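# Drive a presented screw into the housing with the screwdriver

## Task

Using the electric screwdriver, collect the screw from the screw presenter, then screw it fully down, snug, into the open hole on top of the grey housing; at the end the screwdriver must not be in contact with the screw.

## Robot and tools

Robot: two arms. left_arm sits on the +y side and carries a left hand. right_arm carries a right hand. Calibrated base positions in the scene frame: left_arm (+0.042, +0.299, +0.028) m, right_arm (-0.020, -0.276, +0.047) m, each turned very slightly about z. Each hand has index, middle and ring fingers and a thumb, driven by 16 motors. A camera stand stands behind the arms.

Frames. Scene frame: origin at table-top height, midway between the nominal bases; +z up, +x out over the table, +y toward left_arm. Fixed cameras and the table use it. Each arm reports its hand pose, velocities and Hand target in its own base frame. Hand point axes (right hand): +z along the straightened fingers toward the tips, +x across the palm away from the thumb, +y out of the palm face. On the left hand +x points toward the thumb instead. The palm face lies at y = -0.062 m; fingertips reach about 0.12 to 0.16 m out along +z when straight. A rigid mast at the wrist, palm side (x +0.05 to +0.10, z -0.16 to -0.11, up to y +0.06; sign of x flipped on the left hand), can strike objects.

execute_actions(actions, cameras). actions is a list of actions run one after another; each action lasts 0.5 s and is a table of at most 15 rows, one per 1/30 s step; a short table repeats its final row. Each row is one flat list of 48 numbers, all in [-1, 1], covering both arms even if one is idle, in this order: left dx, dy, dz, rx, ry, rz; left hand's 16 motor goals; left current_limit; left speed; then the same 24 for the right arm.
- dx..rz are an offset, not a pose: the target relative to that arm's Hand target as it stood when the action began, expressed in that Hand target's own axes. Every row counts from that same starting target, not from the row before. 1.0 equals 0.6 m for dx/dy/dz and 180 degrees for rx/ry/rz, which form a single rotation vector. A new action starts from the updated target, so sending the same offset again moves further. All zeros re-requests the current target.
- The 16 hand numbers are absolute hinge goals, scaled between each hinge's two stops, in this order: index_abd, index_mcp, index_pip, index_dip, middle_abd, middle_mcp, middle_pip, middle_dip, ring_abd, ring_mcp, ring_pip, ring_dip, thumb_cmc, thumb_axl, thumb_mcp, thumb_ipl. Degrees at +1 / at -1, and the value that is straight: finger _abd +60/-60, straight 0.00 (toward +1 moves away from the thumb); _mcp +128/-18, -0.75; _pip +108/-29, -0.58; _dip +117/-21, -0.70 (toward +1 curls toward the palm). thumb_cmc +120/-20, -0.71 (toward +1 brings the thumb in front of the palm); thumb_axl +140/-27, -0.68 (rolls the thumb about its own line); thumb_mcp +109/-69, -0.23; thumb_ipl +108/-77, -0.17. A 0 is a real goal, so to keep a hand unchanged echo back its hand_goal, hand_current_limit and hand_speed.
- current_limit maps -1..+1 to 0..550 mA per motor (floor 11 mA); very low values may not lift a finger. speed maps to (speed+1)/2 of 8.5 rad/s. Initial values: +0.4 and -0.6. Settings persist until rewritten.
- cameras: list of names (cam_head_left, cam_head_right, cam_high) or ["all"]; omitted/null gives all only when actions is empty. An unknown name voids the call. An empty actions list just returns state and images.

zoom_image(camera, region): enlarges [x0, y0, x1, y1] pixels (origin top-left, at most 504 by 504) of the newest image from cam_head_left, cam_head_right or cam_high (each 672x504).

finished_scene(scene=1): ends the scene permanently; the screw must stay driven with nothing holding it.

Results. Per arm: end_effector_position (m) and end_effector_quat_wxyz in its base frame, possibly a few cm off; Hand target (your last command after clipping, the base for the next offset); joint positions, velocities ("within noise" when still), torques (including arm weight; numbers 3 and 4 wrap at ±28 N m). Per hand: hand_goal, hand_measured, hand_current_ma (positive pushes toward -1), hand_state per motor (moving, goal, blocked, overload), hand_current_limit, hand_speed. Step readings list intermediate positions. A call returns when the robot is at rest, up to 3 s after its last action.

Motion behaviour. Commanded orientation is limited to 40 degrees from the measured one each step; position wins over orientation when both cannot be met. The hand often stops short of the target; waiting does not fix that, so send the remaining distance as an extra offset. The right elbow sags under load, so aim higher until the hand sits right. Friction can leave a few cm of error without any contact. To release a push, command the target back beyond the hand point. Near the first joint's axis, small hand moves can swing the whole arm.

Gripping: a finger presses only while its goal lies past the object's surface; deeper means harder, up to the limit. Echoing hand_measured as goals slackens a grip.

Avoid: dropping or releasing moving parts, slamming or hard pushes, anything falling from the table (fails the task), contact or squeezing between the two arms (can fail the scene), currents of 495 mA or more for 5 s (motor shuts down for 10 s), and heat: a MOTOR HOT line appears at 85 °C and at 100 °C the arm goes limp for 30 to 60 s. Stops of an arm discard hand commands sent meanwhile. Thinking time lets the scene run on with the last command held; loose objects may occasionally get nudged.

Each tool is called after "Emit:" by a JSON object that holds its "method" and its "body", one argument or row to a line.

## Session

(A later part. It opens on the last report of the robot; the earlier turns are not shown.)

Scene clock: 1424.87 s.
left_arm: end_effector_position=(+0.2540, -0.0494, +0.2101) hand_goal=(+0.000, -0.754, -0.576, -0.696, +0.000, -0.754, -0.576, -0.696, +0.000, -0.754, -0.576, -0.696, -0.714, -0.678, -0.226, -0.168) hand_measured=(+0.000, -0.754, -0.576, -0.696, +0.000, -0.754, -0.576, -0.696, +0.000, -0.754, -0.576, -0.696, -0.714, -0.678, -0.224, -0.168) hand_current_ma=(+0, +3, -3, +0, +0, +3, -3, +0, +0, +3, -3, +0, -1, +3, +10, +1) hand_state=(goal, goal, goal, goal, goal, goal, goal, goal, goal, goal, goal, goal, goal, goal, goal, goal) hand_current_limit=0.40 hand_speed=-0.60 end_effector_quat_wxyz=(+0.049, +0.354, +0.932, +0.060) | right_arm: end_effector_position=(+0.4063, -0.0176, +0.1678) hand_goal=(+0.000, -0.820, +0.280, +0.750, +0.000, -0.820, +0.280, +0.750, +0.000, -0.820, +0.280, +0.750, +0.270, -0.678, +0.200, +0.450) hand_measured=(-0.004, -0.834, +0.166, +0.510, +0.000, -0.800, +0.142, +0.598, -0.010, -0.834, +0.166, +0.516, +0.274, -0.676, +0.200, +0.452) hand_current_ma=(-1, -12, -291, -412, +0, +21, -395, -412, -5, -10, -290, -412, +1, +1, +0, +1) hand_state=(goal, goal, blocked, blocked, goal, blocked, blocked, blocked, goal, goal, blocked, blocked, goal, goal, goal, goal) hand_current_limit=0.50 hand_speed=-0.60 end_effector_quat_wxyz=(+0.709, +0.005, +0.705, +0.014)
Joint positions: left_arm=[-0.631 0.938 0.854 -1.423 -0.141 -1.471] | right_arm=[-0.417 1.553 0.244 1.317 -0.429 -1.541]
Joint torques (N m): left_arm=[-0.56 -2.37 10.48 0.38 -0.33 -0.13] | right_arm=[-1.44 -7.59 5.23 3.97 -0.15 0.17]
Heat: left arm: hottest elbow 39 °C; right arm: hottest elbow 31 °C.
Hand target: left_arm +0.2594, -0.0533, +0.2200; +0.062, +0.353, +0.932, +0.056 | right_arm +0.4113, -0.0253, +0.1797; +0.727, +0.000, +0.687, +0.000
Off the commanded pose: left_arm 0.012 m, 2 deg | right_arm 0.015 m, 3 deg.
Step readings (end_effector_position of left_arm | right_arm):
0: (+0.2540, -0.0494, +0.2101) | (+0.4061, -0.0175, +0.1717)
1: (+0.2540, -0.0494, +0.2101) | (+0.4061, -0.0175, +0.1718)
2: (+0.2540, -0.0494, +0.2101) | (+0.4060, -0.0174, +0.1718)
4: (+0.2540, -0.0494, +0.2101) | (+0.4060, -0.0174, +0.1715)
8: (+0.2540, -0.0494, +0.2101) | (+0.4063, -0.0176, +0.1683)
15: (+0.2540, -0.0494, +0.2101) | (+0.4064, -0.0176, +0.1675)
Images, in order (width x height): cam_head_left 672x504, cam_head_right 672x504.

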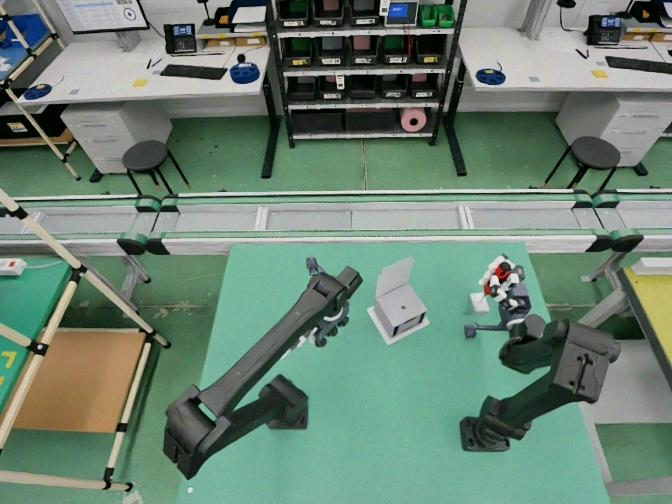

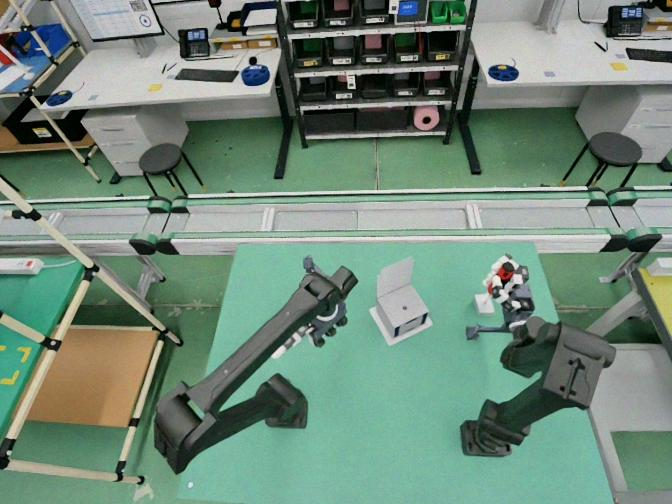

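Emit:
{"method": "execute_actions", "body": {
  "actions": [
    [[0,0,0,0,0,0,0,-0.754,-0.576,-0.696,0,-0.754,-0.576,-0.696,0,-0.754,-0.576,-0.696,-0.714,-0.678,-0.226,-0.168,0.4,-0.6, 0.0067,0.006,0,0,0,0,0,-0.82,0.28,0.75,0,-0.82,0.28,0.75,0,-0.82,0.28,0.75,0.271,-0.678,0.2,0.45,0.5,-0.6]]
  ],
  "cameras": ["cam_head_left","cam_head_right"]
}}

Emit:
{"method": "zoom_image", "body": {
  "camera": "cam_head_left",
  "region": [468, 284, 498, 314]
}}

Emit:
{"method": "zoom_image", "body": {
  "camera": "cam_head_right",
  "region": [472, 284, 502, 314]
}}

Scene clock: 1435.93 s.
left_arm: end_effector_position=(+0.2540, -0.0494, +0.2101) hand_goal=(+0.000, -0.754, -0.576, -0.696, +0.000, -0.754, -0.576, -0.696, +0.000, -0.754, -0.576, -0.696, -0.714, -0.678, -0.226, -0.168) hand_measured=(+0.000, -0.754, -0.576, -0.696, +0.000, -0.754, -0.576, -0.696, +0.000, -0.754, -0.576, -0.696, -0.714, -0.678, -0.224, -0.168) hand_current_ma=(+0, +3, -3, +0, +0, +3, -3, +0, +0, +3, -3, +0, -1, +3, +10, +1) hand_state=(goal, goal, goal, goal, goal, goal, goal, goal, goal, goal, goal, goal, goal, goal, goal, goal) hand_current_limit=0.40 hand_speed=-0.60 end_effector_quat_wxyz=(+0.049, +0.354, +0.932, +0.060) | right_arm: end_effector_position=(+0.4072, -0.0190, +0.1641) hand_goal=(+0.000, -0.820, +0.280, +0.750, +0.000, -0.820, +0.280, +0.750, +0.000, -0.820, +0.280, +0.750, +0.270, -0.678, +0.200, +0.450) hand_measured=(-0.004, -0.834, +0.166, +0.510, +0.000, -0.800, +0.142, +0.598, -0.010, -0.834, +0.166, +0.516, +0.274, -0.676, +0.200, +0.452) hand_current_ma=(-1, -12, -291, -412, +0, +21, -395, -413, -5, -10, -290, -413, +1, +1, +0, +1) hand_state=(goal, goal, blocked, blocked, goal, blocked, blocked, blocked, goal, goal, blocked, blocked, goal, goal, goal, goal) hand_current_limit=0.50 hand_speed=-0.60 end_effector_quat_wxyz=(+0.709, +0.008, +0.705, +0.011)
Joint positions: left_arm=[-0.631 0.938 0.854 -1.423 -0.141 -1.471] | right_arm=[-0.417 1.576 0.244 1.338 -0.421 -1.541]
Joint torques (N m): left_arm=[-0.56 -2.67 10.5 0.24 -0.28 -0.13] | right_arm=[-0.38 -7.88 4.89 4.16 0.13 0.19]
Heat: left arm: hottest elbow 39 °C; right arm: hottest elbow 31 °C.
Hand target: left_arm +0.2594, -0.0533, +0.2200; +0.062, +0.353, +0.932, +0.056 | right_arm +0.4115, -0.0217, +0.1757; +0.727, +0.000, +0.687, +0.000
Off the commanded pose: left_arm 0.012 m, 2 deg | right_arm 0.013 m, 3 deg.
Step readings (end_effector_position of left_arm | right_arm):
0: (+0.2540, -0.0494, +0.2101) | (+0.4063, -0.0176, +0.1678)
1: (+0.2540, -0.0494, +0.2101) | (+0.4063, -0.0176, +0.1678)
2: (+0.2540, -0.0494, +0.2101) | (+0.4063, -0.0176, +0.1679)
4: (+0.2540, -0.0494, +0.2101) | (+0.4065, -0.0181, +0.1677)
8: (+0.2540, -0.0494, +0.2101) | (+0.4070, -0.0188, +0.1651)
15: (+0.2540, -0.0494, +0.2101) | (+0.4072, -0.0190, +0.1642)
Images, in order (width x height): cam_head_left 672x504, cam_head_right 672x504.

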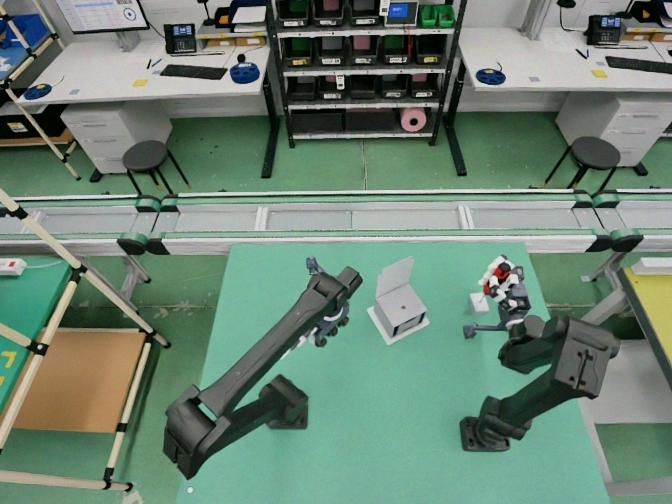

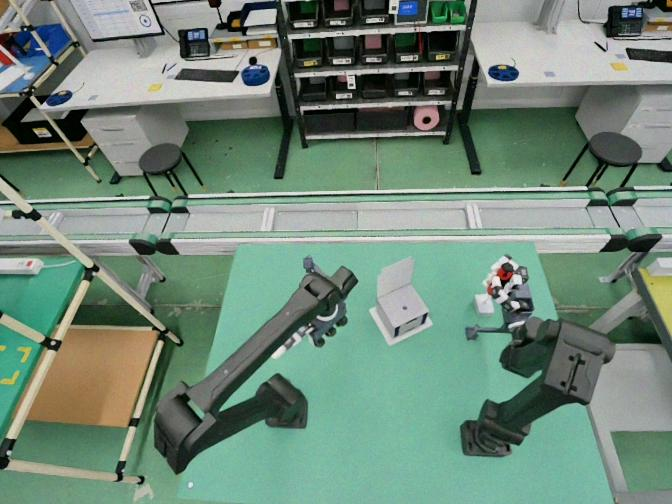

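Scaled by 16.800 from the camera's 672x504 image, which has a finer 960x720 frame.

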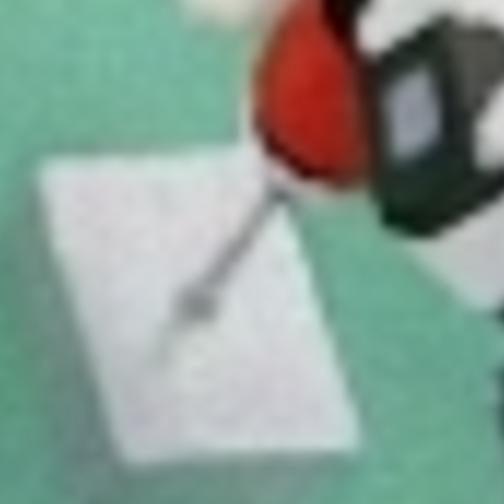

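Scaled by 16.800 from the camera's 672x504 image, which has a finer 960x720 frame.

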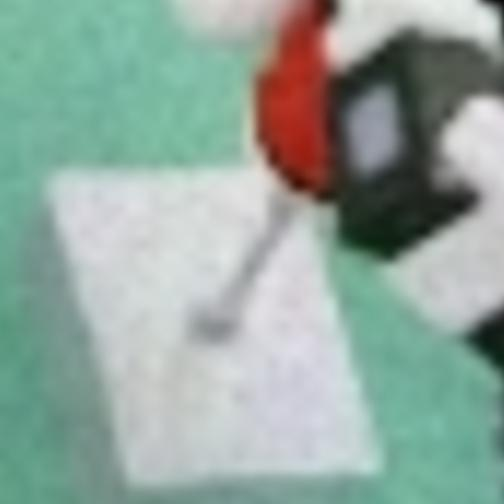

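Emit:
{"method": "execute_actions", "body": {
  "actions": [
    [[0,0,0,0,0,0,0,-0.754,-0.576,-0.696,0,-0.754,-0.576,-0.696,0,-0.754,-0.576,-0.696,-0.714,-0.678,-0.226,-0.168,0.4,-0.6, 0.005,0.01,0,0,0,0,0,-0.82,0.28,0.75,0,-0.82,0.28,0.75,0,-0.82,0.28,0.75,0.271,-0.678,0.2,0.45,0.5,-0.6]]
  ],
  "cameras": ["cam_head_left","cam_head_right"]
}}

Emit:
{"method": "zoom_image", "body": {
  "camera": "cam_head_left",
  "region": [468, 284, 498, 314]
}}

Emit:
{"method": "zoom_image", "body": {
  "camera": "cam_head_right",
  "region": [472, 284, 502, 314]
}}

Scene clock: 1442.63 s.
left_arm: end_effector_position=(+0.2540, -0.0494, +0.2101) hand_goal=(+0.000, -0.754, -0.576, -0.696, +0.000, -0.754, -0.576, -0.696, +0.000, -0.754, -0.576, -0.696, -0.714, -0.678, -0.226, -0.168) hand_measured=(+0.000, -0.754, -0.576, -0.696, +0.000, -0.754, -0.576, -0.696, +0.000, -0.754, -0.576, -0.696, -0.714, -0.678, -0.224, -0.168) hand_current_ma=(+0, +3, -3, +0, +0, +3, -3, +0, +0, +3, -3, +0, -1, +3, +10, +1) hand_state=(goal, goal, goal, goal, goal, goal, goal, goal, goal, goal, goal, goal, goal, goal, goal, goal) hand_current_limit=0.40 hand_speed=-0.60 end_effector_quat_wxyz=(+0.049, +0.354, +0.932, +0.060) | right_arm: end_effector_position=(+0.4084, -0.0195, +0.1623) hand_goal=(+0.000, -0.820, +0.280, +0.750, +0.000, -0.820, +0.280, +0.750, +0.000, -0.820, +0.280, +0.750, +0.270, -0.678, +0.200, +0.450) hand_measured=(-0.004, -0.834, +0.168, +0.510, +0.000, -0.796, +0.144, +0.598, -0.010, -0.828, +0.166, +0.516, +0.274, -0.676, +0.200, +0.452) hand_current_ma=(-1, -12, -282, -413, +0, +25, -386, -412, -4, -4, -287, -412, +1, +1, +0, +1) hand_state=(goal, goal, blocked, blocked, goal, blocked, blocked, blocked, goal, goal, blocked, blocked, goal, goal, goal, goal) hand_current_limit=0.50 hand_speed=-0.60 end_effector_quat_wxyz=(+0.710, +0.012, +0.704, +0.007)
Joint positions: left_arm=[-0.631 0.938 0.854 -1.423 -0.141 -1.471] | right_arm=[-0.411 1.59 0.243 1.356 -0.403 -1.541]
Joint torques (N m): left_arm=[-0.62 -2.32 10.47 0.2 -0.29 -0.13] | right_arm=[1.14 -7.71 4.48 4.22 0.32 0.13]
Heat: left arm: hottest elbow 39 °C; right arm: hottest elbow 30 °C.
Hand target: left_arm +0.2594, -0.0533, +0.2200; +0.062, +0.353, +0.932, +0.056 | right_arm +0.4117, -0.0156, +0.1727; +0.727, +0.000, +0.687, +0.000
Off the commanded pose: left_arm 0.012 m, 2 deg | right_arm 0.012 m, 3 deg.
Step readings (end_effector_position of left_arm | right_arm):
0: (+0.2540, -0.0494, +0.2101) | (+0.4072, -0.0190, +0.1641)
1: (+0.2540, -0.0494, +0.2101) | (+0.4072, -0.0191, +0.1641)
2: (+0.2540, -0.0494, +0.2101) | (+0.4075, -0.0196, +0.1642)
4: (+0.2540, -0.0494, +0.2101) | (+0.4078, -0.0200, +0.1641)
8: (+0.2540, -0.0494, +0.2101) | (+0.4085, -0.0197, +0.1630)
15: (+0.2540, -0.0494, +0.2101) | (+0.4084, -0.0195, +0.1625)
Images, in order (width x height): cam_head_left 672x504, cam_head_right 672x504.

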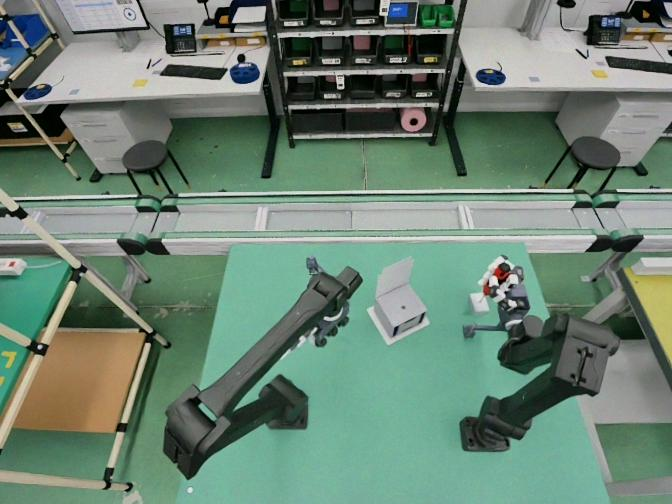

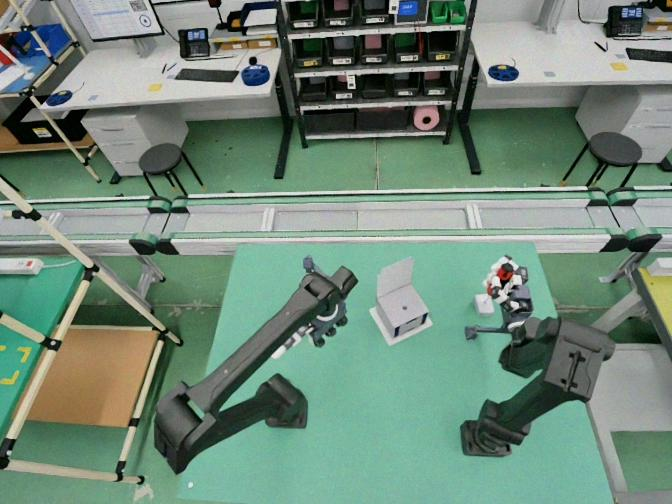

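Scaled by 16.800 from the camera's 672x504 image, which has a finer 960x720 frame.

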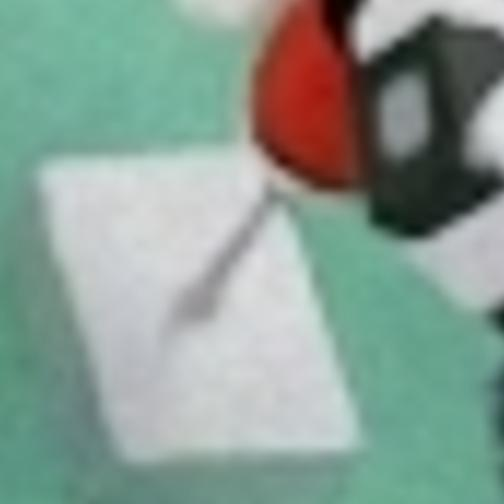

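Scaled by 16.800 from the camera's 672x504 image, which has a finer 960x720 frame.

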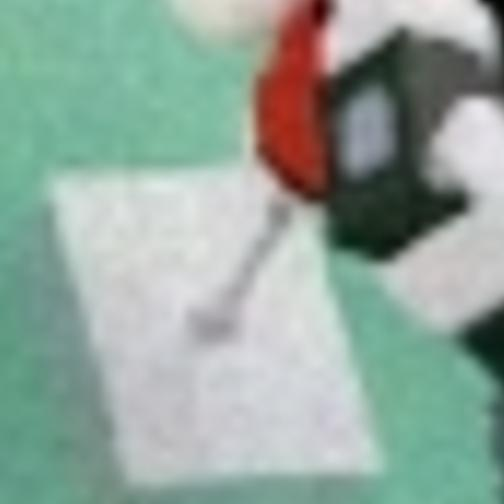

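Emit:
{"method": "execute_actions", "body": {
  "actions": [
    [[0,0,0,0,0,0,0,-0.754,-0.576,-0.696,0,-0.754,-0.576,-0.696,0,-0.754,-0.576,-0.696,-0.714,-0.678,-0.226,-0.168,0.4,-0.6, 0.0033,0,0,0,0,0,0,-0.82,0.28,0.75,0,-0.82,0.28,0.75,0,-0.82,0.28,0.75,0.271,-0.678,0.506,0.319,0.5,-0.6]]
  ],
  "cameras": ["cam_head_left","cam_head_right"]
}}

Emit:
{"method": "zoom_image", "body": {
  "camera": "cam_head_left",
  "region": [460, 254, 520, 314]
}}

Emit:
{"method": "zoom_image", "body": {
  "camera": "cam_head_right",
  "region": [462, 254, 522, 314]
}}

Scene clock: 1447.30 s.
left_arm: end_effector_position=(+0.2540, -0.0494, +0.2101) hand_goal=(+0.000, -0.754, -0.576, -0.696, +0.000, -0.754, -0.576, -0.696, +0.000, -0.754, -0.576, -0.696, -0.714, -0.678, -0.226, -0.168) hand_measured=(+0.000, -0.754, -0.576, -0.696, +0.000, -0.754, -0.576, -0.696, +0.000, -0.754, -0.576, -0.696, -0.714, -0.678, -0.224, -0.168) hand_current_ma=(+0, +3, -3, +0, +0, +3, -3, +0, +0, +3, -3, +0, -1, +3, +10, +1) hand_state=(goal, goal, goal, goal, goal, goal, goal, goal, goal, goal, goal, goal, goal, goal, goal, goal) hand_current_limit=0.40 hand_speed=-0.60 end_effector_quat_wxyz=(+0.049, +0.354, +0.932, +0.060) | right_arm: end_effector_position=(+0.4084, -0.0194, +0.1611) hand_goal=(+0.000, -0.820, +0.280, +0.750, +0.000, -0.820, +0.280, +0.750, +0.000, -0.820, +0.280, +0.750, +0.270, -0.678, +0.506, +0.318) hand_measured=(-0.004, -0.836, +0.168, +0.510, +0.000, -0.796, +0.144, +0.598, -0.008, -0.828, +0.170, +0.516, +0.274, -0.676, +0.434, +0.310) hand_current_ma=(-1, -14, -281, -412, +0, +25, -383, -412, -3, -4, -277, -412, +1, +1, -207, -7) hand_state=(goal, goal, blocked, blocked, goal, blocked, blocked, blocked, goal, goal, blocked, blocked, goal, goal, blocked, goal) hand_current_limit=0.50 hand_speed=-0.60 end_effector_quat_wxyz=(+0.711, +0.011, +0.703, +0.006)
Joint positions: left_arm=[-0.631 0.938 0.854 -1.423 -0.141 -1.471] | right_arm=[-0.411 1.6 0.243 1.369 -0.403 -1.541]
Joint torques (N m): left_arm=[-0.38 -2.49 10.43 0.23 -0.32 -0.12] | right_arm=[1.9 -7.12 4.14 4.05 0.27 0.17]
Heat: left arm: hottest elbow 39 °C; right arm: hottest elbow 30 °C.
Hand target: left_arm +0.2594, -0.0533, +0.2200; +0.062, +0.353, +0.932, +0.056 | right_arm +0.4118, -0.0156, +0.1708; +0.727, +0.000, +0.686, +0.000
Off the commanded pose: left_arm 0.012 m, 2 deg | right_arm 0.011 m, 3 deg.
Step readings (end_effector_position of left_arm | right_arm):
0: (+0.2540, -0.0494, +0.2101) | (+0.4084, -0.0195, +0.1623)
1: (+0.2540, -0.0494, +0.2101) | (+0.4084, -0.0195, +0.1623)
2: (+0.2540, -0.0494, +0.2101) | (+0.4084, -0.0195, +0.1623)
4: (+0.2540, -0.0494, +0.2101) | (+0.4084, -0.0195, +0.1620)
8: (+0.2540, -0.0494, +0.2101) | (+0.4084, -0.0194, +0.1610)
15: (+0.2540, -0.0494, +0.2101) | (+0.4084, -0.0194, +0.1610)
Images, in order (width x height): cam_head_left 672x504, cam_head_right 672x504.

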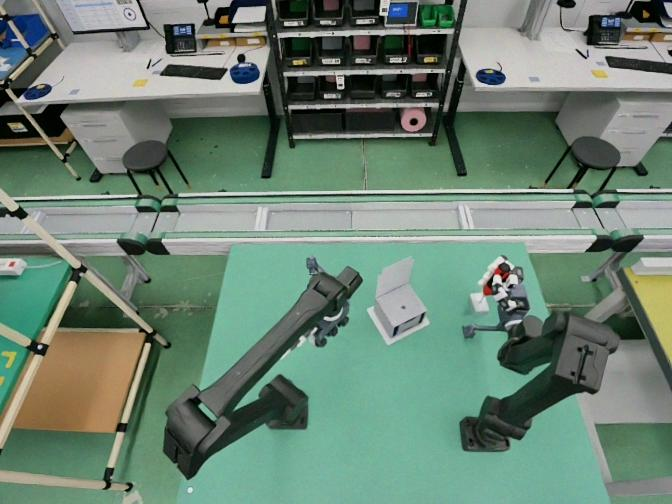

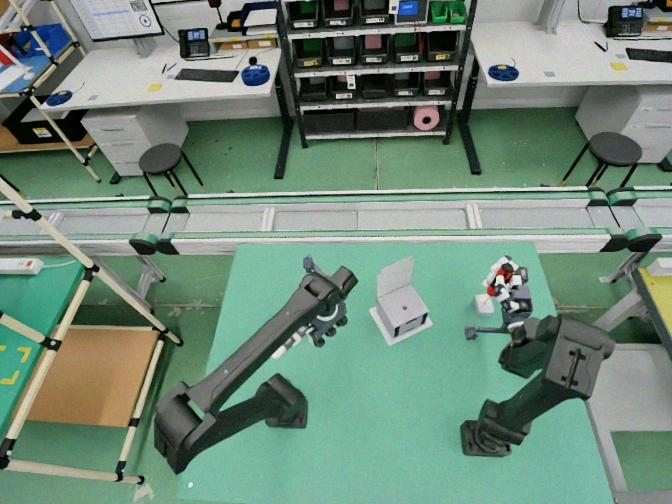

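Scaled by 8.400 from the camera's 672x504 image, which has a finer 960x720 frame.

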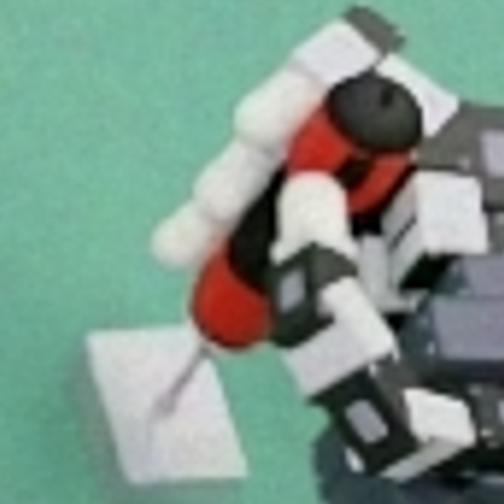

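Scaled by 8.400 from the camera's 672x504 image, which has a finer 960x720 frame.

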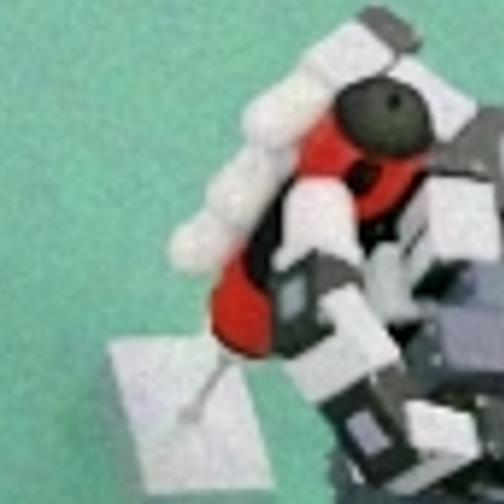

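Emit:
{"method": "zoom_image", "body": {
  "camera": "cam_head_right",
  "region": [494, 256, 524, 286]
}}

Emit:
{"method": "zoom_image", "body": {
  "camera": "cam_head_left",
  "region": [490, 256, 520, 286]
}}

Scaled by 16.800 from the camera's 672x504 image, which has a finer 960x720 frame.

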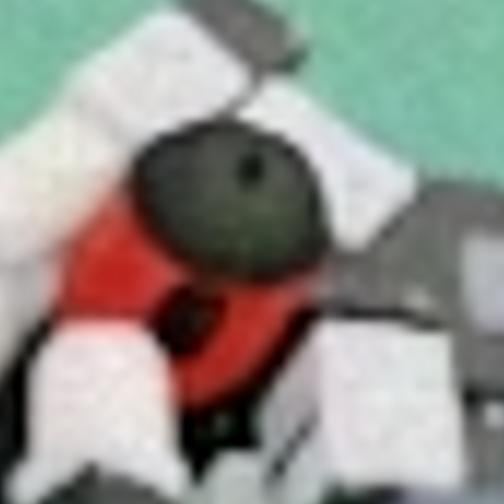

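Scaled by 16.800 from the camera's 672x504 image, which has a finer 960x720 frame.

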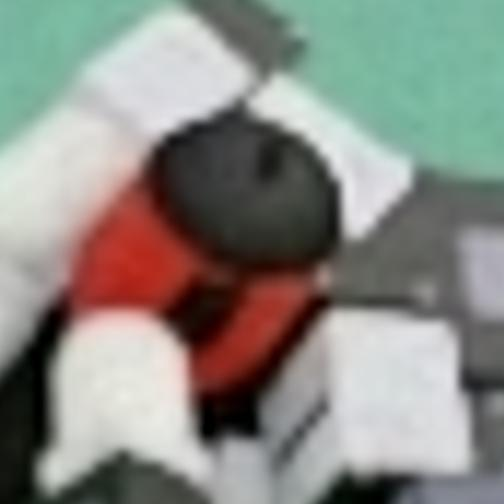

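Emit:
{"method": "execute_actions", "body": {
  "actions": [
    [[0,0,0,0,0,0,0,-0.754,-0.576,-0.696,0,-0.754,-0.576,-0.696,0,-0.754,-0.576,-0.696,-0.714,-0.678,-0.226,-0.168,0.4,-0.6, 0,0,0,0,0,0,0,-0.82,0.28,0.75,0,-0.82,0.28,0.75,0,-0.82,0.28,0.75,0.271,-0.678,0.25,0.319,0.5,-0.6],[0,0,0,0,0,0,0,-0.754,-0.576,-0.696,0,-0.754,-0.576,-0.696,0,-0.754,-0.576,-0.696,-0.714,-0.678,-0.226,-0.168,0.4,-0.6, 0,0,0,0,0,0,0,-0.82,0.28,0.75,0,-0.82,0.28,0.75,0,-0.82,0.28,0.75,0.271,-0.678,0.25,0.319,0.5,-0.6],[0,0,0,0,0,0,0,-0.754,-0.576,-0.696,0,-0.754,-0.576,-0.696,0,-0.754,-0.576,-0.696,-0.714,-0.678,-0.226,-0.168,0.4,-0.6, 0,0,0,0,0,0,0,-0.82,0.28,0.75,0,-0.82,0.28,0.75,0,-0.82,0.28,0.75,0.271,-0.678,0.25,0.319,0.5,-0.6],[0,0,0,0,0,0,0,-0.754,-0.576,-0.696,0,-0.754,-0.576,-0.696,0,-0.754,-0.576,-0.696,-0.714,-0.678,-0.226,-0.168,0.4,-0.6, 0,0,0,0,0,0,0,-0.82,0.28,0.75,0,-0.82,0.28,0.75,0,-0.82,0.28,0.75,0.271,-0.678,0.25,0.319,0.5,-0.6],[0,0,0,0,0,0,0,-0.754,-0.576,-0.696,0,-0.754,-0.576,-0.696,0,-0.754,-0.576,-0.696,-0.714,-0.678,-0.226,-0.168,0.4,-0.6, 0,0,0,0,0,0,0,-0.82,0.28,0.75,0,-0.82,0.28,0.75,0,-0.82,0.28,0.75,0.057,-0.678,0.25,0.319,0.5,-0.6]],
    [[0,0,0,0,0,0,0,-0.754,-0.576,-0.696,0,-0.754,-0.576,-0.696,0,-0.754,-0.576,-0.696,-0.714,-0.678,-0.226,-0.168,0.4,-0.6, 0,0,0,0,0,0,0,-0.82,0.28,0.75,0,-0.82,0.28,0.75,0,-0.82,0.28,0.75,0.057,-0.678,0.506,0.319,0.5,-0.6]]
  ],
  "cameras": ["cam_head_left","cam_head_right"]
}}

Emit:
{"method": "zoom_image", "body": {
  "camera": "cam_head_right",
  "region": [494, 256, 524, 286]
}}

Emit:
{"method": "zoom_image", "body": {
  "camera": "cam_head_left",
  "region": [490, 256, 520, 286]
}}

Emit:
{"method": "zoom_image", "body": {
  "camera": "cam_head_left",
  "region": [468, 284, 498, 314]
}}

Scene clock: 1503.93 s.
left_arm: end_effector_position=(+0.2540, -0.0494, +0.2101) hand_goal=(+0.000, -0.754, -0.576, -0.696, +0.000, -0.754, -0.576, -0.696, +0.000, -0.754, -0.576, -0.696, -0.714, -0.678, -0.226, -0.168) hand_measured=(+0.000, -0.754, -0.576, -0.696, +0.000, -0.754, -0.576, -0.696, +0.000, -0.754, -0.576, -0.696, -0.714, -0.678, -0.224, -0.168) hand_current_ma=(+0, +3, -3, +0, +0, +3, -3, +0, +0, +3, -3, +0, -1, +3, +10, +1) hand_state=(goal, goal, goal, goal, goal, goal, goal, goal, goal, goal, goal, goal, goal, goal, goal, goal) hand_current_limit=0.40 hand_speed=-0.60 end_effector_quat_wxyz=(+0.049, +0.354, +0.932, +0.060) | right_arm: end_effector_position=(+0.4084, -0.0195, +0.1611) hand_goal=(+0.000, -0.820, +0.280, +0.750, +0.000, -0.820, +0.280, +0.750, +0.000, -0.820, +0.280, +0.750, +0.056, -0.678, +0.506, +0.318) hand_measured=(-0.004, -0.838, +0.168, +0.510, +0.000, -0.798, +0.144, +0.598, -0.006, -0.826, +0.170, +0.516, +0.068, -0.676, +0.396, +0.302) hand_current_ma=(-1, -17, -281, -412, +0, +25, -381, -412, -2, -4, -274, -413, +7, +1, -412, -19) hand_state=(goal, goal, blocked, blocked, goal, blocked, blocked, blocked, goal, goal, blocked, blocked, goal, goal, blocked, goal) hand_current_limit=0.50 hand_speed=-0.60 end_effector_quat_wxyz=(+0.711, +0.012, +0.703, +0.006)
Joint positions: left_arm=[-0.631 0.938 0.854 -1.423 -0.141 -1.471] | right_arm=[-0.411 1.601 0.243 1.37 -0.403 -1.541]
Joint torques (N m): left_arm=[-0.97 -2.61 10.44 0.27 -0.3 -0.11] | right_arm=[1.14 -8.12 4.1 4.29 0.26 0.15]
Heat: left arm: hottest elbow 39 °C; right arm: hottest elbow 29 °C.
Hand target: left_arm +0.2594, -0.0533, +0.2200; +0.062, +0.353, +0.932, +0.056 | right_arm +0.4118, -0.0156, +0.1708; +0.727, +0.000, +0.687, +0.000
Off the commanded pose: left_arm 0.012 m, 2 deg | right_arm 0.011 m, 3 deg.
Step readings (end_effector_position of left_arm | right_arm):
0: (+0.2540, -0.0494, +0.2101) | (+0.4084, -0.0194, +0.1611)
1: (+0.2540, -0.0494, +0.2101) | (+0.4084, -0.0194, +0.1611)
2: (+0.2540, -0.0494, +0.2101) | (+0.4084, -0.0194, +0.1611)
4: (+0.2540, -0.0494, +0.2101) | (+0.4084, -0.0194, +0.1611)
8: (+0.2540, -0.0494, +0.2101) | (+0.4084, -0.0194, +0.1611)
15: (+0.2540, -0.0494, +0.2101) | (+0.4084, -0.0194, +0.1611)
16: (+0.2540, -0.0494, +0.2101) | (+0.4084, -0.0194, +0.1611)
17: (+0.2540, -0.0494, +0.2101) | (+0.4084, -0.0194, +0.1611)
19: (+0.2540, -0.0494, +0.2101) | (+0.4084, -0.0194, +0.1611)
23: (+0.2540, -0.0494, +0.2101) | (+0.4084, -0.0194, +0.1611)
30: (+0.2540, -0.0494, +0.2101) | (+0.4084, -0.0195, +0.1611)
Images, in order (width x height): cam_head_left 672x504, cam_head_right 672x504.

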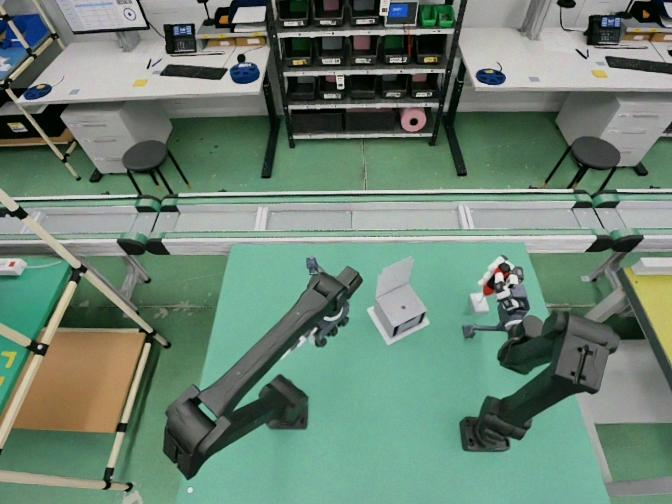

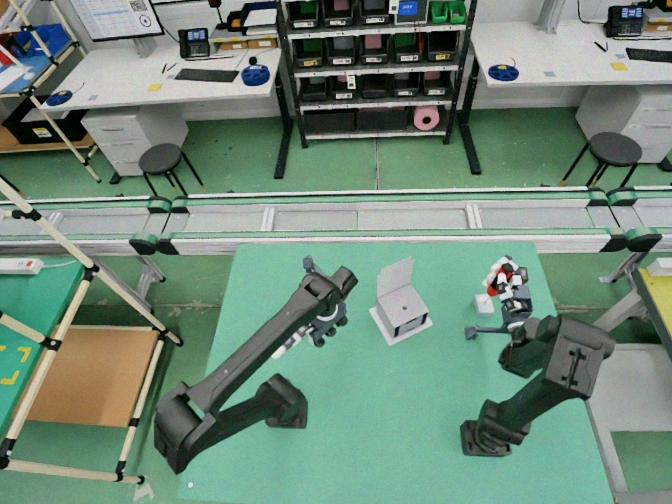

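Scaled by 16.800 from the camera's 672x504 image, which has a finer 960x720 frame.

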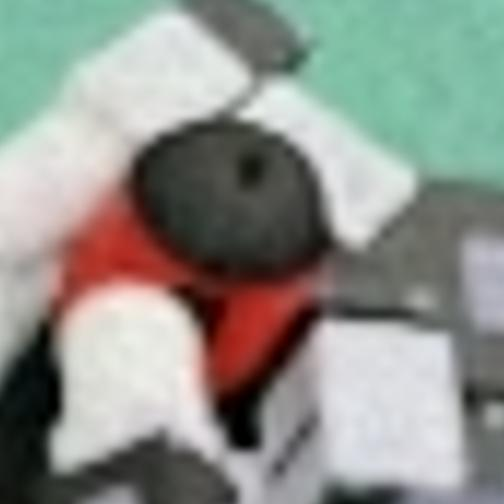

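Scaled by 16.800 from the camera's 672x504 image, which has a finer 960x720 frame.

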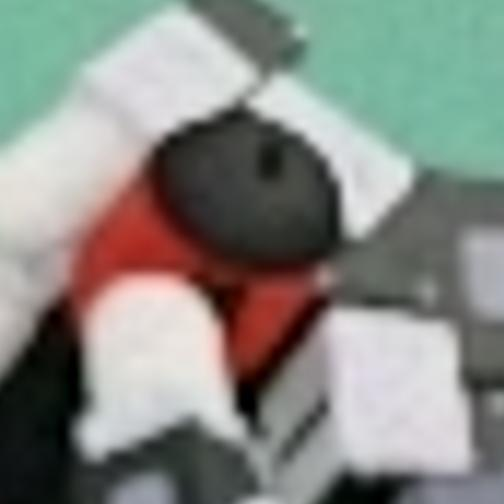

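Scaled by 16.800 from the camera's 672x504 image, which has a finer 960x720 frame.

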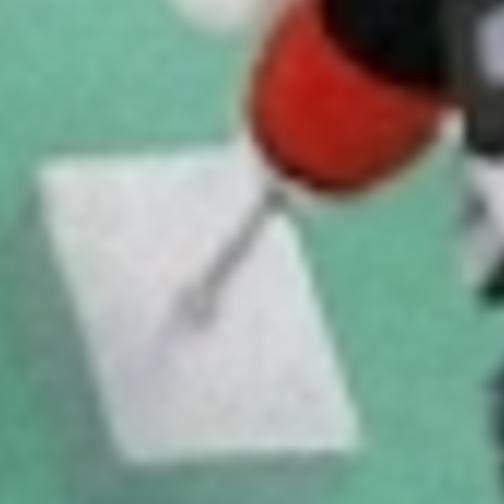

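Emit:
{"method": "execute_actions", "body": {
  "actions": [
    [[0,0,0,0,0,0,0,-0.754,-0.576,-0.696,0,-0.754,-0.576,-0.696,0,-0.754,-0.576,-0.696,-0.714,-0.678,-0.226,-0.168,0.4,-0.6, 0,0,0,0,0,0,0,-0.82,0.28,0.75,0,-0.82,0.28,0.75,0,-0.82,0.28,0.75,0.057,-0.678,0.25,0.319,0.5,-0.6],[0,0,0,0,0,0,0,-0.754,-0.576,-0.696,0,-0.754,-0.576,-0.696,0,-0.754,-0.576,-0.696,-0.714,-0.678,-0.226,-0.168,0.4,-0.6, 0,0,0,0,0,0,0,-0.82,0.28,0.75,0,-0.82,0.28,0.75,0,-0.82,0.28,0.75,0.057,-0.678,0.25,0.319,0.5,-0.6],[0,0,0,0,0,0,0,-0.754,-0.576,-0.696,0,-0.754,-0.576,-0.696,0,-0.754,-0.576,-0.696,-0.714,-0.678,-0.226,-0.168,0.4,-0.6, 0,0,0,0,0,0,0,-0.82,0.28,0.75,0,-0.82,0.28,0.75,0,-0.82,0.28,0.75,0.057,-0.678,0.25,0.319,0.5,-0.6],[0,0,0,0,0,0,0,-0.754,-0.576,-0.696,0,-0.754,-0.576,-0.696,0,-0.754,-0.576,-0.696,-0.714,-0.678,-0.226,-0.168,0.4,-0.6, 0,0,0,0,0,0,0,-0.82,0.28,0.75,0,-0.82,0.28,0.75,0,-0.82,0.28,0.75,0.057,-0.678,0.25,0.319,0.5,-0.6],[0,0,0,0,0,0,0,-0.754,-0.576,-0.696,0,-0.754,-0.576,-0.696,0,-0.754,-0.576,-0.696,-0.714,-0.678,-0.226,-0.168,0.4,-0.6, 0,0,0,0,0,0,0,-0.82,0.28,0.75,0,-0.82,0.28,0.75,0,-0.82,0.28,0.75,-0.07,-0.678,0.25,0.319,0.5,-0.6]],
    [[0,0,0,0,0,0,0,-0.754,-0.576,-0.696,0,-0.754,-0.576,-0.696,0,-0.754,-0.576,-0.696,-0.714,-0.678,-0.226,-0.168,0.4,-0.6, 0,0,0,0,0,0,0,-0.82,0.28,0.75,0,-0.82,0.28,0.75,0,-0.82,0.28,0.75,-0.07,-0.678,0.5,0.319,0.5,-0.6]]
  ],
  "cameras": ["cam_head_left","cam_head_right"]
}}

Emit:
{"method": "zoom_image", "body": {
  "camera": "cam_head_right",
  "region": [494, 256, 524, 286]
}}

Emit:
{"method": "zoom_image", "body": {
  "camera": "cam_head_left",
  "region": [490, 256, 520, 286]
}}

Emit:
{"method": "zoom_image", "body": {
  "camera": "cam_head_left",
  "region": [468, 284, 498, 314]
}}

Scene clock: 1512.77 s.
left_arm: end_effector_position=(+0.2540, -0.0494, +0.2101) hand_goal=(+0.000, -0.754, -0.576, -0.696, +0.000, -0.754, -0.576, -0.696, +0.000, -0.754, -0.576, -0.696, -0.714, -0.678, -0.226, -0.168) hand_measured=(+0.000, -0.754, -0.576, -0.696, +0.000, -0.754, -0.576, -0.696, +0.000, -0.754, -0.576, -0.696, -0.714, -0.678, -0.224, -0.168) hand_current_ma=(+0, +3, -3, +0, +0, +3, -3, +0, +0, +3, -3, +0, -1, +3, +10, +1) hand_state=(goal, goal, goal, goal, goal, goal, goal, goal, goal, goal, goal, goal, goal, goal, goal, goal) hand_current_limit=0.40 hand_speed=-0.60 end_effector_quat_wxyz=(+0.049, +0.354, +0.932, +0.060) | right_arm: end_effector_position=(+0.4084, -0.0195, +0.1611) hand_goal=(+0.000, -0.820, +0.280, +0.750, +0.000, -0.820, +0.280, +0.750, +0.000, -0.820, +0.280, +0.750, -0.070, -0.678, +0.500, +0.318) hand_measured=(-0.004, -0.838, +0.168, +0.510, +0.000, -0.798, +0.146, +0.598, -0.006, -0.826, +0.170, +0.516, -0.060, -0.676, +0.370, +0.302) hand_current_ma=(-1, -16, -281, -412, +0, +25, -379, -413, -2, -4, -271, -413, +6, +1, -412, -21) hand_state=(goal, goal, blocked, blocked, goal, blocked, blocked, blocked, goal, goal, blocked, blocked, goal, goal, blocked, goal) hand_current_limit=0.50 hand_speed=-0.60 end_effector_quat_wxyz=(+0.711, +0.012, +0.703, +0.006)
Joint positions: left_arm=[-0.631 0.938 0.854 -1.423 -0.141 -1.471] | right_arm=[-0.411 1.601 0.243 1.37 -0.403 -1.541]
Joint torques (N m): left_arm=[-0.67 -2.9 10.56 0.23 -0.32 -0.13] | right_arm=[1.73 -7.65 4.56 4.26 0.22 0.13]
Heat: left arm: hottest elbow 39 °C; right arm: hottest elbow 29 °C.
Hand target: left_arm +0.2594, -0.0533, +0.2200; +0.062, +0.353, +0.932, +0.056 | right_arm +0.4118, -0.0156, +0.1708; +0.727, +0.000, +0.687, +0.000
Off the commanded pose: left_arm 0.012 m, 2 deg | right_arm 0.011 m, 3 deg.
Step readings (end_effector_position of left_arm | right_arm):
0: (+0.2540, -0.0494, +0.2101) | (+0.4084, -0.0195, +0.1611)
1: (+0.2540, -0.0494, +0.2101) | (+0.4084, -0.0195, +0.1611)
2: (+0.2540, -0.0494, +0.2101) | (+0.4084, -0.0195, +0.1611)
4: (+0.2540, -0.0494, +0.2101) | (+0.4084, -0.0195, +0.1611)
8: (+0.2540, -0.0494, +0.2101) | (+0.4084, -0.0195, +0.1611)
15: (+0.2540, -0.0494, +0.2101) | (+0.4084, -0.0195, +0.1611)
16: (+0.2540, -0.0494, +0.2101) | (+0.4084, -0.0195, +0.1611)
17: (+0.2540, -0.0494, +0.2101) | (+0.4084, -0.0195, +0.1611)
19: (+0.2540, -0.0494, +0.2101) | (+0.4084, -0.0195, +0.1611)
23: (+0.2540, -0.0494, +0.2101) | (+0.4084, -0.0195, +0.1611)
30: (+0.2540, -0.0494, +0.2101) | (+0.4084, -0.0195, +0.1611)
Images, in order (width x height): cam_head_left 672x504, cam_head_right 672x504.

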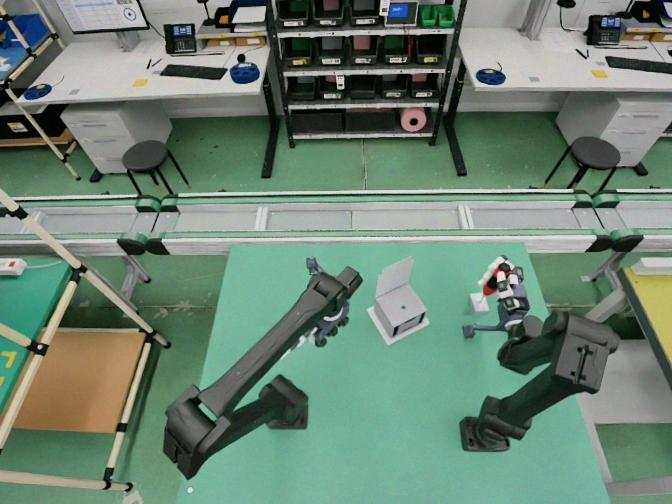

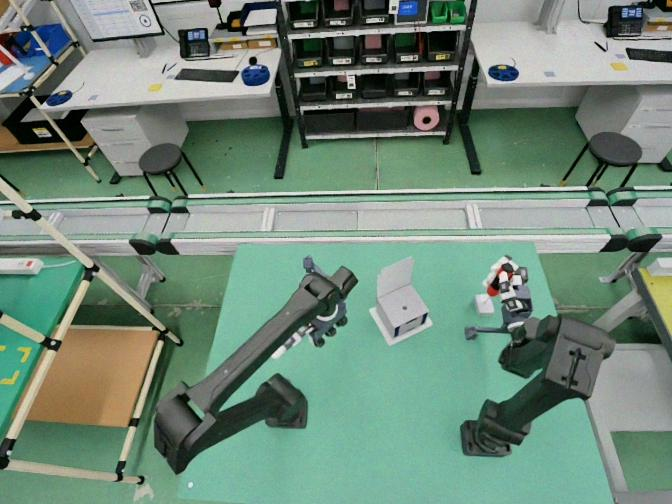

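Scaled by 16.800 from the camera's 672x504 image, which has a finer 960x720 frame.

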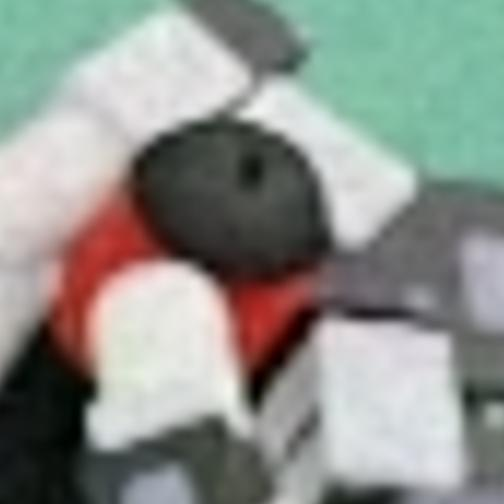

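Scaled by 16.800 from the camera's 672x504 image, which has a finer 960x720 frame.

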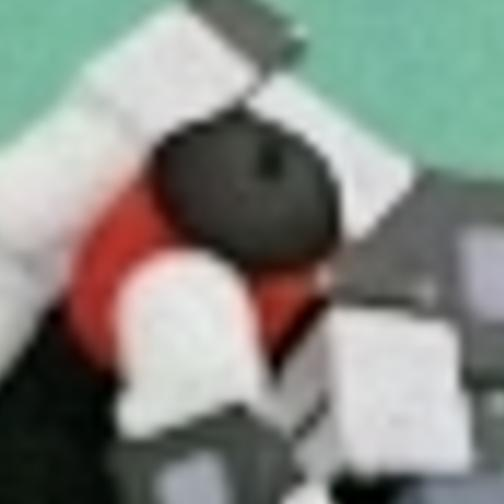

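Scaled by 16.800 from the camera's 672x504 image, which has a finer 960x720 frame.

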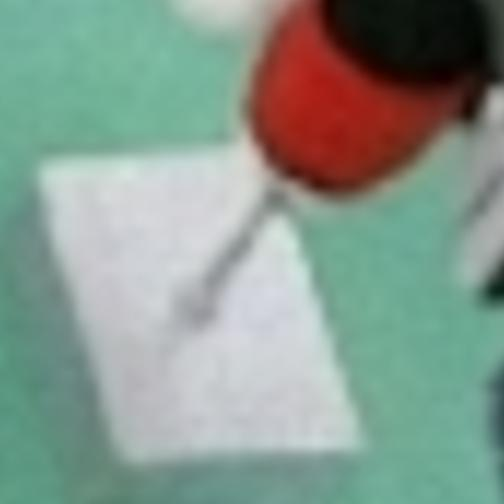

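Emit:
{"method": "execute_actions", "body": {
  "actions": [
    [[0,0,0,0,0,0,0,-0.754,-0.576,-0.696,0,-0.754,-0.576,-0.696,0,-0.754,-0.576,-0.696,-0.714,-0.678,-0.226,-0.168,0.4,-0.6, -0.0333,0,0,0,0,0,0,-0.82,0.28,0.75,0,-0.82,0.28,0.75,0,-0.82,0.28,0.75,-0.07,-0.678,0.5,0.319,0.5,-0.6]]
  ],
  "cameras": ["cam_head_left","cam_head_right"]
}}

Emit:
{"method": "zoom_image", "body": {
  "camera": "cam_head_left",
  "region": [468, 284, 498, 314]
}}

Emit:
{"method": "zoom_image", "body": {
  "camera": "cam_head_right",
  "region": [472, 284, 502, 314]
}}

Scene clock: 1518.93 s.
left_arm: end_effector_position=(+0.2540, -0.0494, +0.2101) hand_goal=(+0.000, -0.754, -0.576, -0.696, +0.000, -0.754, -0.576, -0.696, +0.000, -0.754, -0.576, -0.696, -0.714, -0.678, -0.226, -0.168) hand_measured=(+0.000, -0.754, -0.576, -0.696, +0.000, -0.754, -0.576, -0.696, +0.000, -0.754, -0.576, -0.696, -0.714, -0.678, -0.224, -0.168) hand_current_ma=(+0, +3, -3, +0, +0, +3, -3, +0, +0, +3, -3, +0, -1, +3, +10, +1) hand_state=(goal, goal, goal, goal, goal, goal, goal, goal, goal, goal, goal, goal, goal, goal, goal, goal) hand_current_limit=0.40 hand_speed=-0.60 end_effector_quat_wxyz=(+0.049, +0.354, +0.932, +0.060) | right_arm: end_effector_position=(+0.4075, -0.0194, +0.1781) hand_goal=(+0.000, -0.820, +0.280, +0.750, +0.000, -0.820, +0.280, +0.750, +0.000, -0.820, +0.280, +0.750, -0.070, -0.678, +0.500, +0.318) hand_measured=(-0.004, -0.840, +0.168, +0.510, +0.000, -0.800, +0.146, +0.598, -0.006, -0.832, +0.170, +0.516, -0.060, -0.676, +0.370, +0.300) hand_current_ma=(-1, -19, -281, -413, +0, +19, -379, -412, -2, -8, -271, -412, +6, +1, -413, -23) hand_state=(goal, goal, blocked, blocked, goal, goal, blocked, blocked, goal, goal, blocked, blocked, goal, goal, blocked, goal) hand_current_limit=0.50 hand_speed=-0.60 end_effector_quat_wxyz=(+0.714, +0.011, +0.700, +0.004)
Joint positions: left_arm=[-0.631 0.938 0.854 -1.423 -0.141 -1.471] | right_arm=[-0.41 1.508 0.243 1.288 -0.399 -1.541]
Joint torques (N m): left_arm=[-0.5 -2.26 10.48 0.23 -0.32 -0.12] | right_arm=[1.79 -9.35 5.07 2.82 0 0.23]
Heat: left arm: hottest elbow 40 °C; right arm: hottest elbow 29 °C.
Hand target: left_arm +0.2594, -0.0533, +0.2200; +0.062, +0.353, +0.932, +0.056 | right_arm +0.4107, -0.0156, +0.1908; +0.727, +0.000, +0.686, +0.000
Off the commanded pose: left_arm 0.012 m, 2 deg | right_arm 0.014 m, 2 deg.
Step readings (end_effector_position of left_arm | right_arm):
0: (+0.2540, -0.0494, +0.2101) | (+0.4084, -0.0195, +0.1611)
1: (+0.2540, -0.0494, +0.2101) | (+0.4084, -0.0195, +0.1611)
2: (+0.2540, -0.0494, +0.2101) | (+0.4084, -0.0195, +0.1613)
4: (+0.2540, -0.0494, +0.2101) | (+0.4085, -0.0196, +0.1626)
8: (+0.2540, -0.0494, +0.2101) | (+0.4078, -0.0193, +0.1733)
15: (+0.2540, -0.0494, +0.2101) | (+0.4074, -0.0194, +0.1793)
Images, in order (width x height): cam_head_left 672x504, cam_head_right 672x504.

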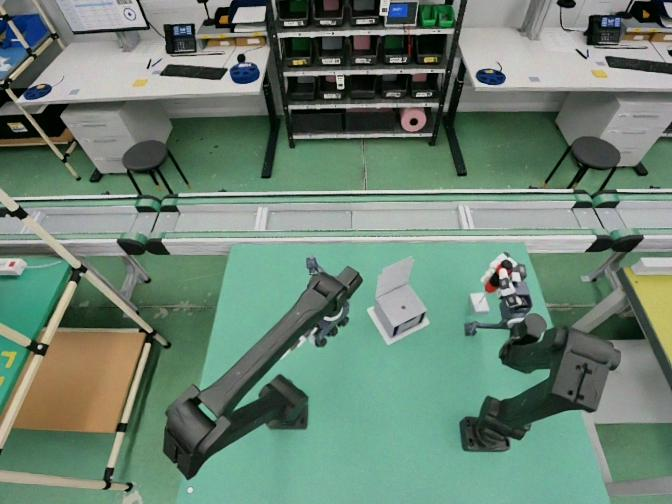

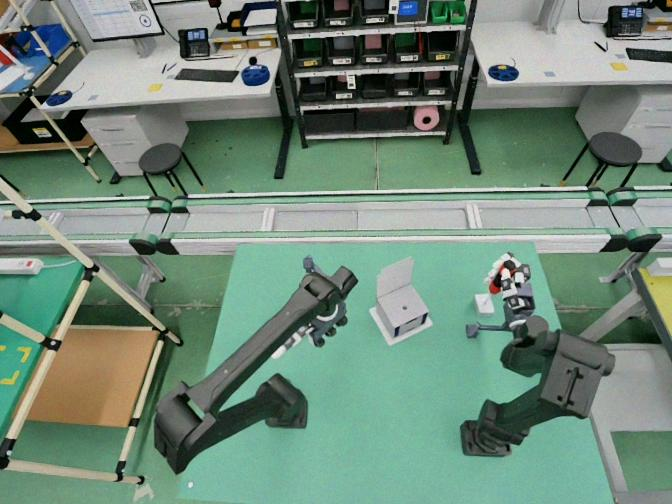

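Scaled by 16.800 from the camera's 672x504 image, which has a finer 960x720 frame.

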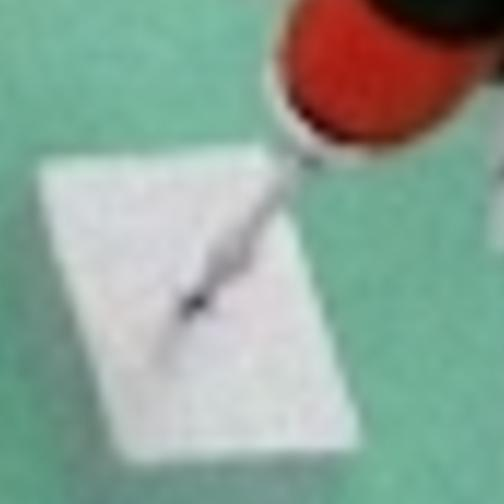

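Scaled by 16.800 from the camera's 672x504 image, which has a finer 960x720 frame.

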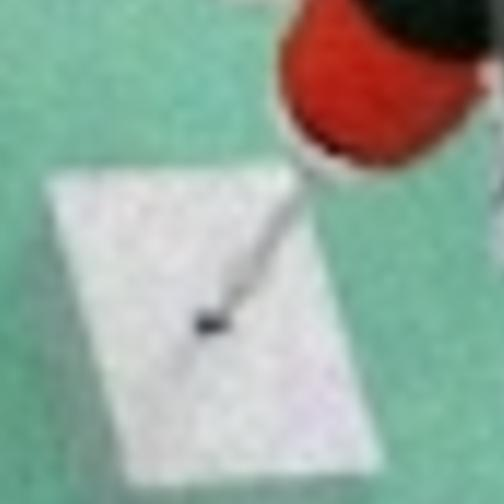

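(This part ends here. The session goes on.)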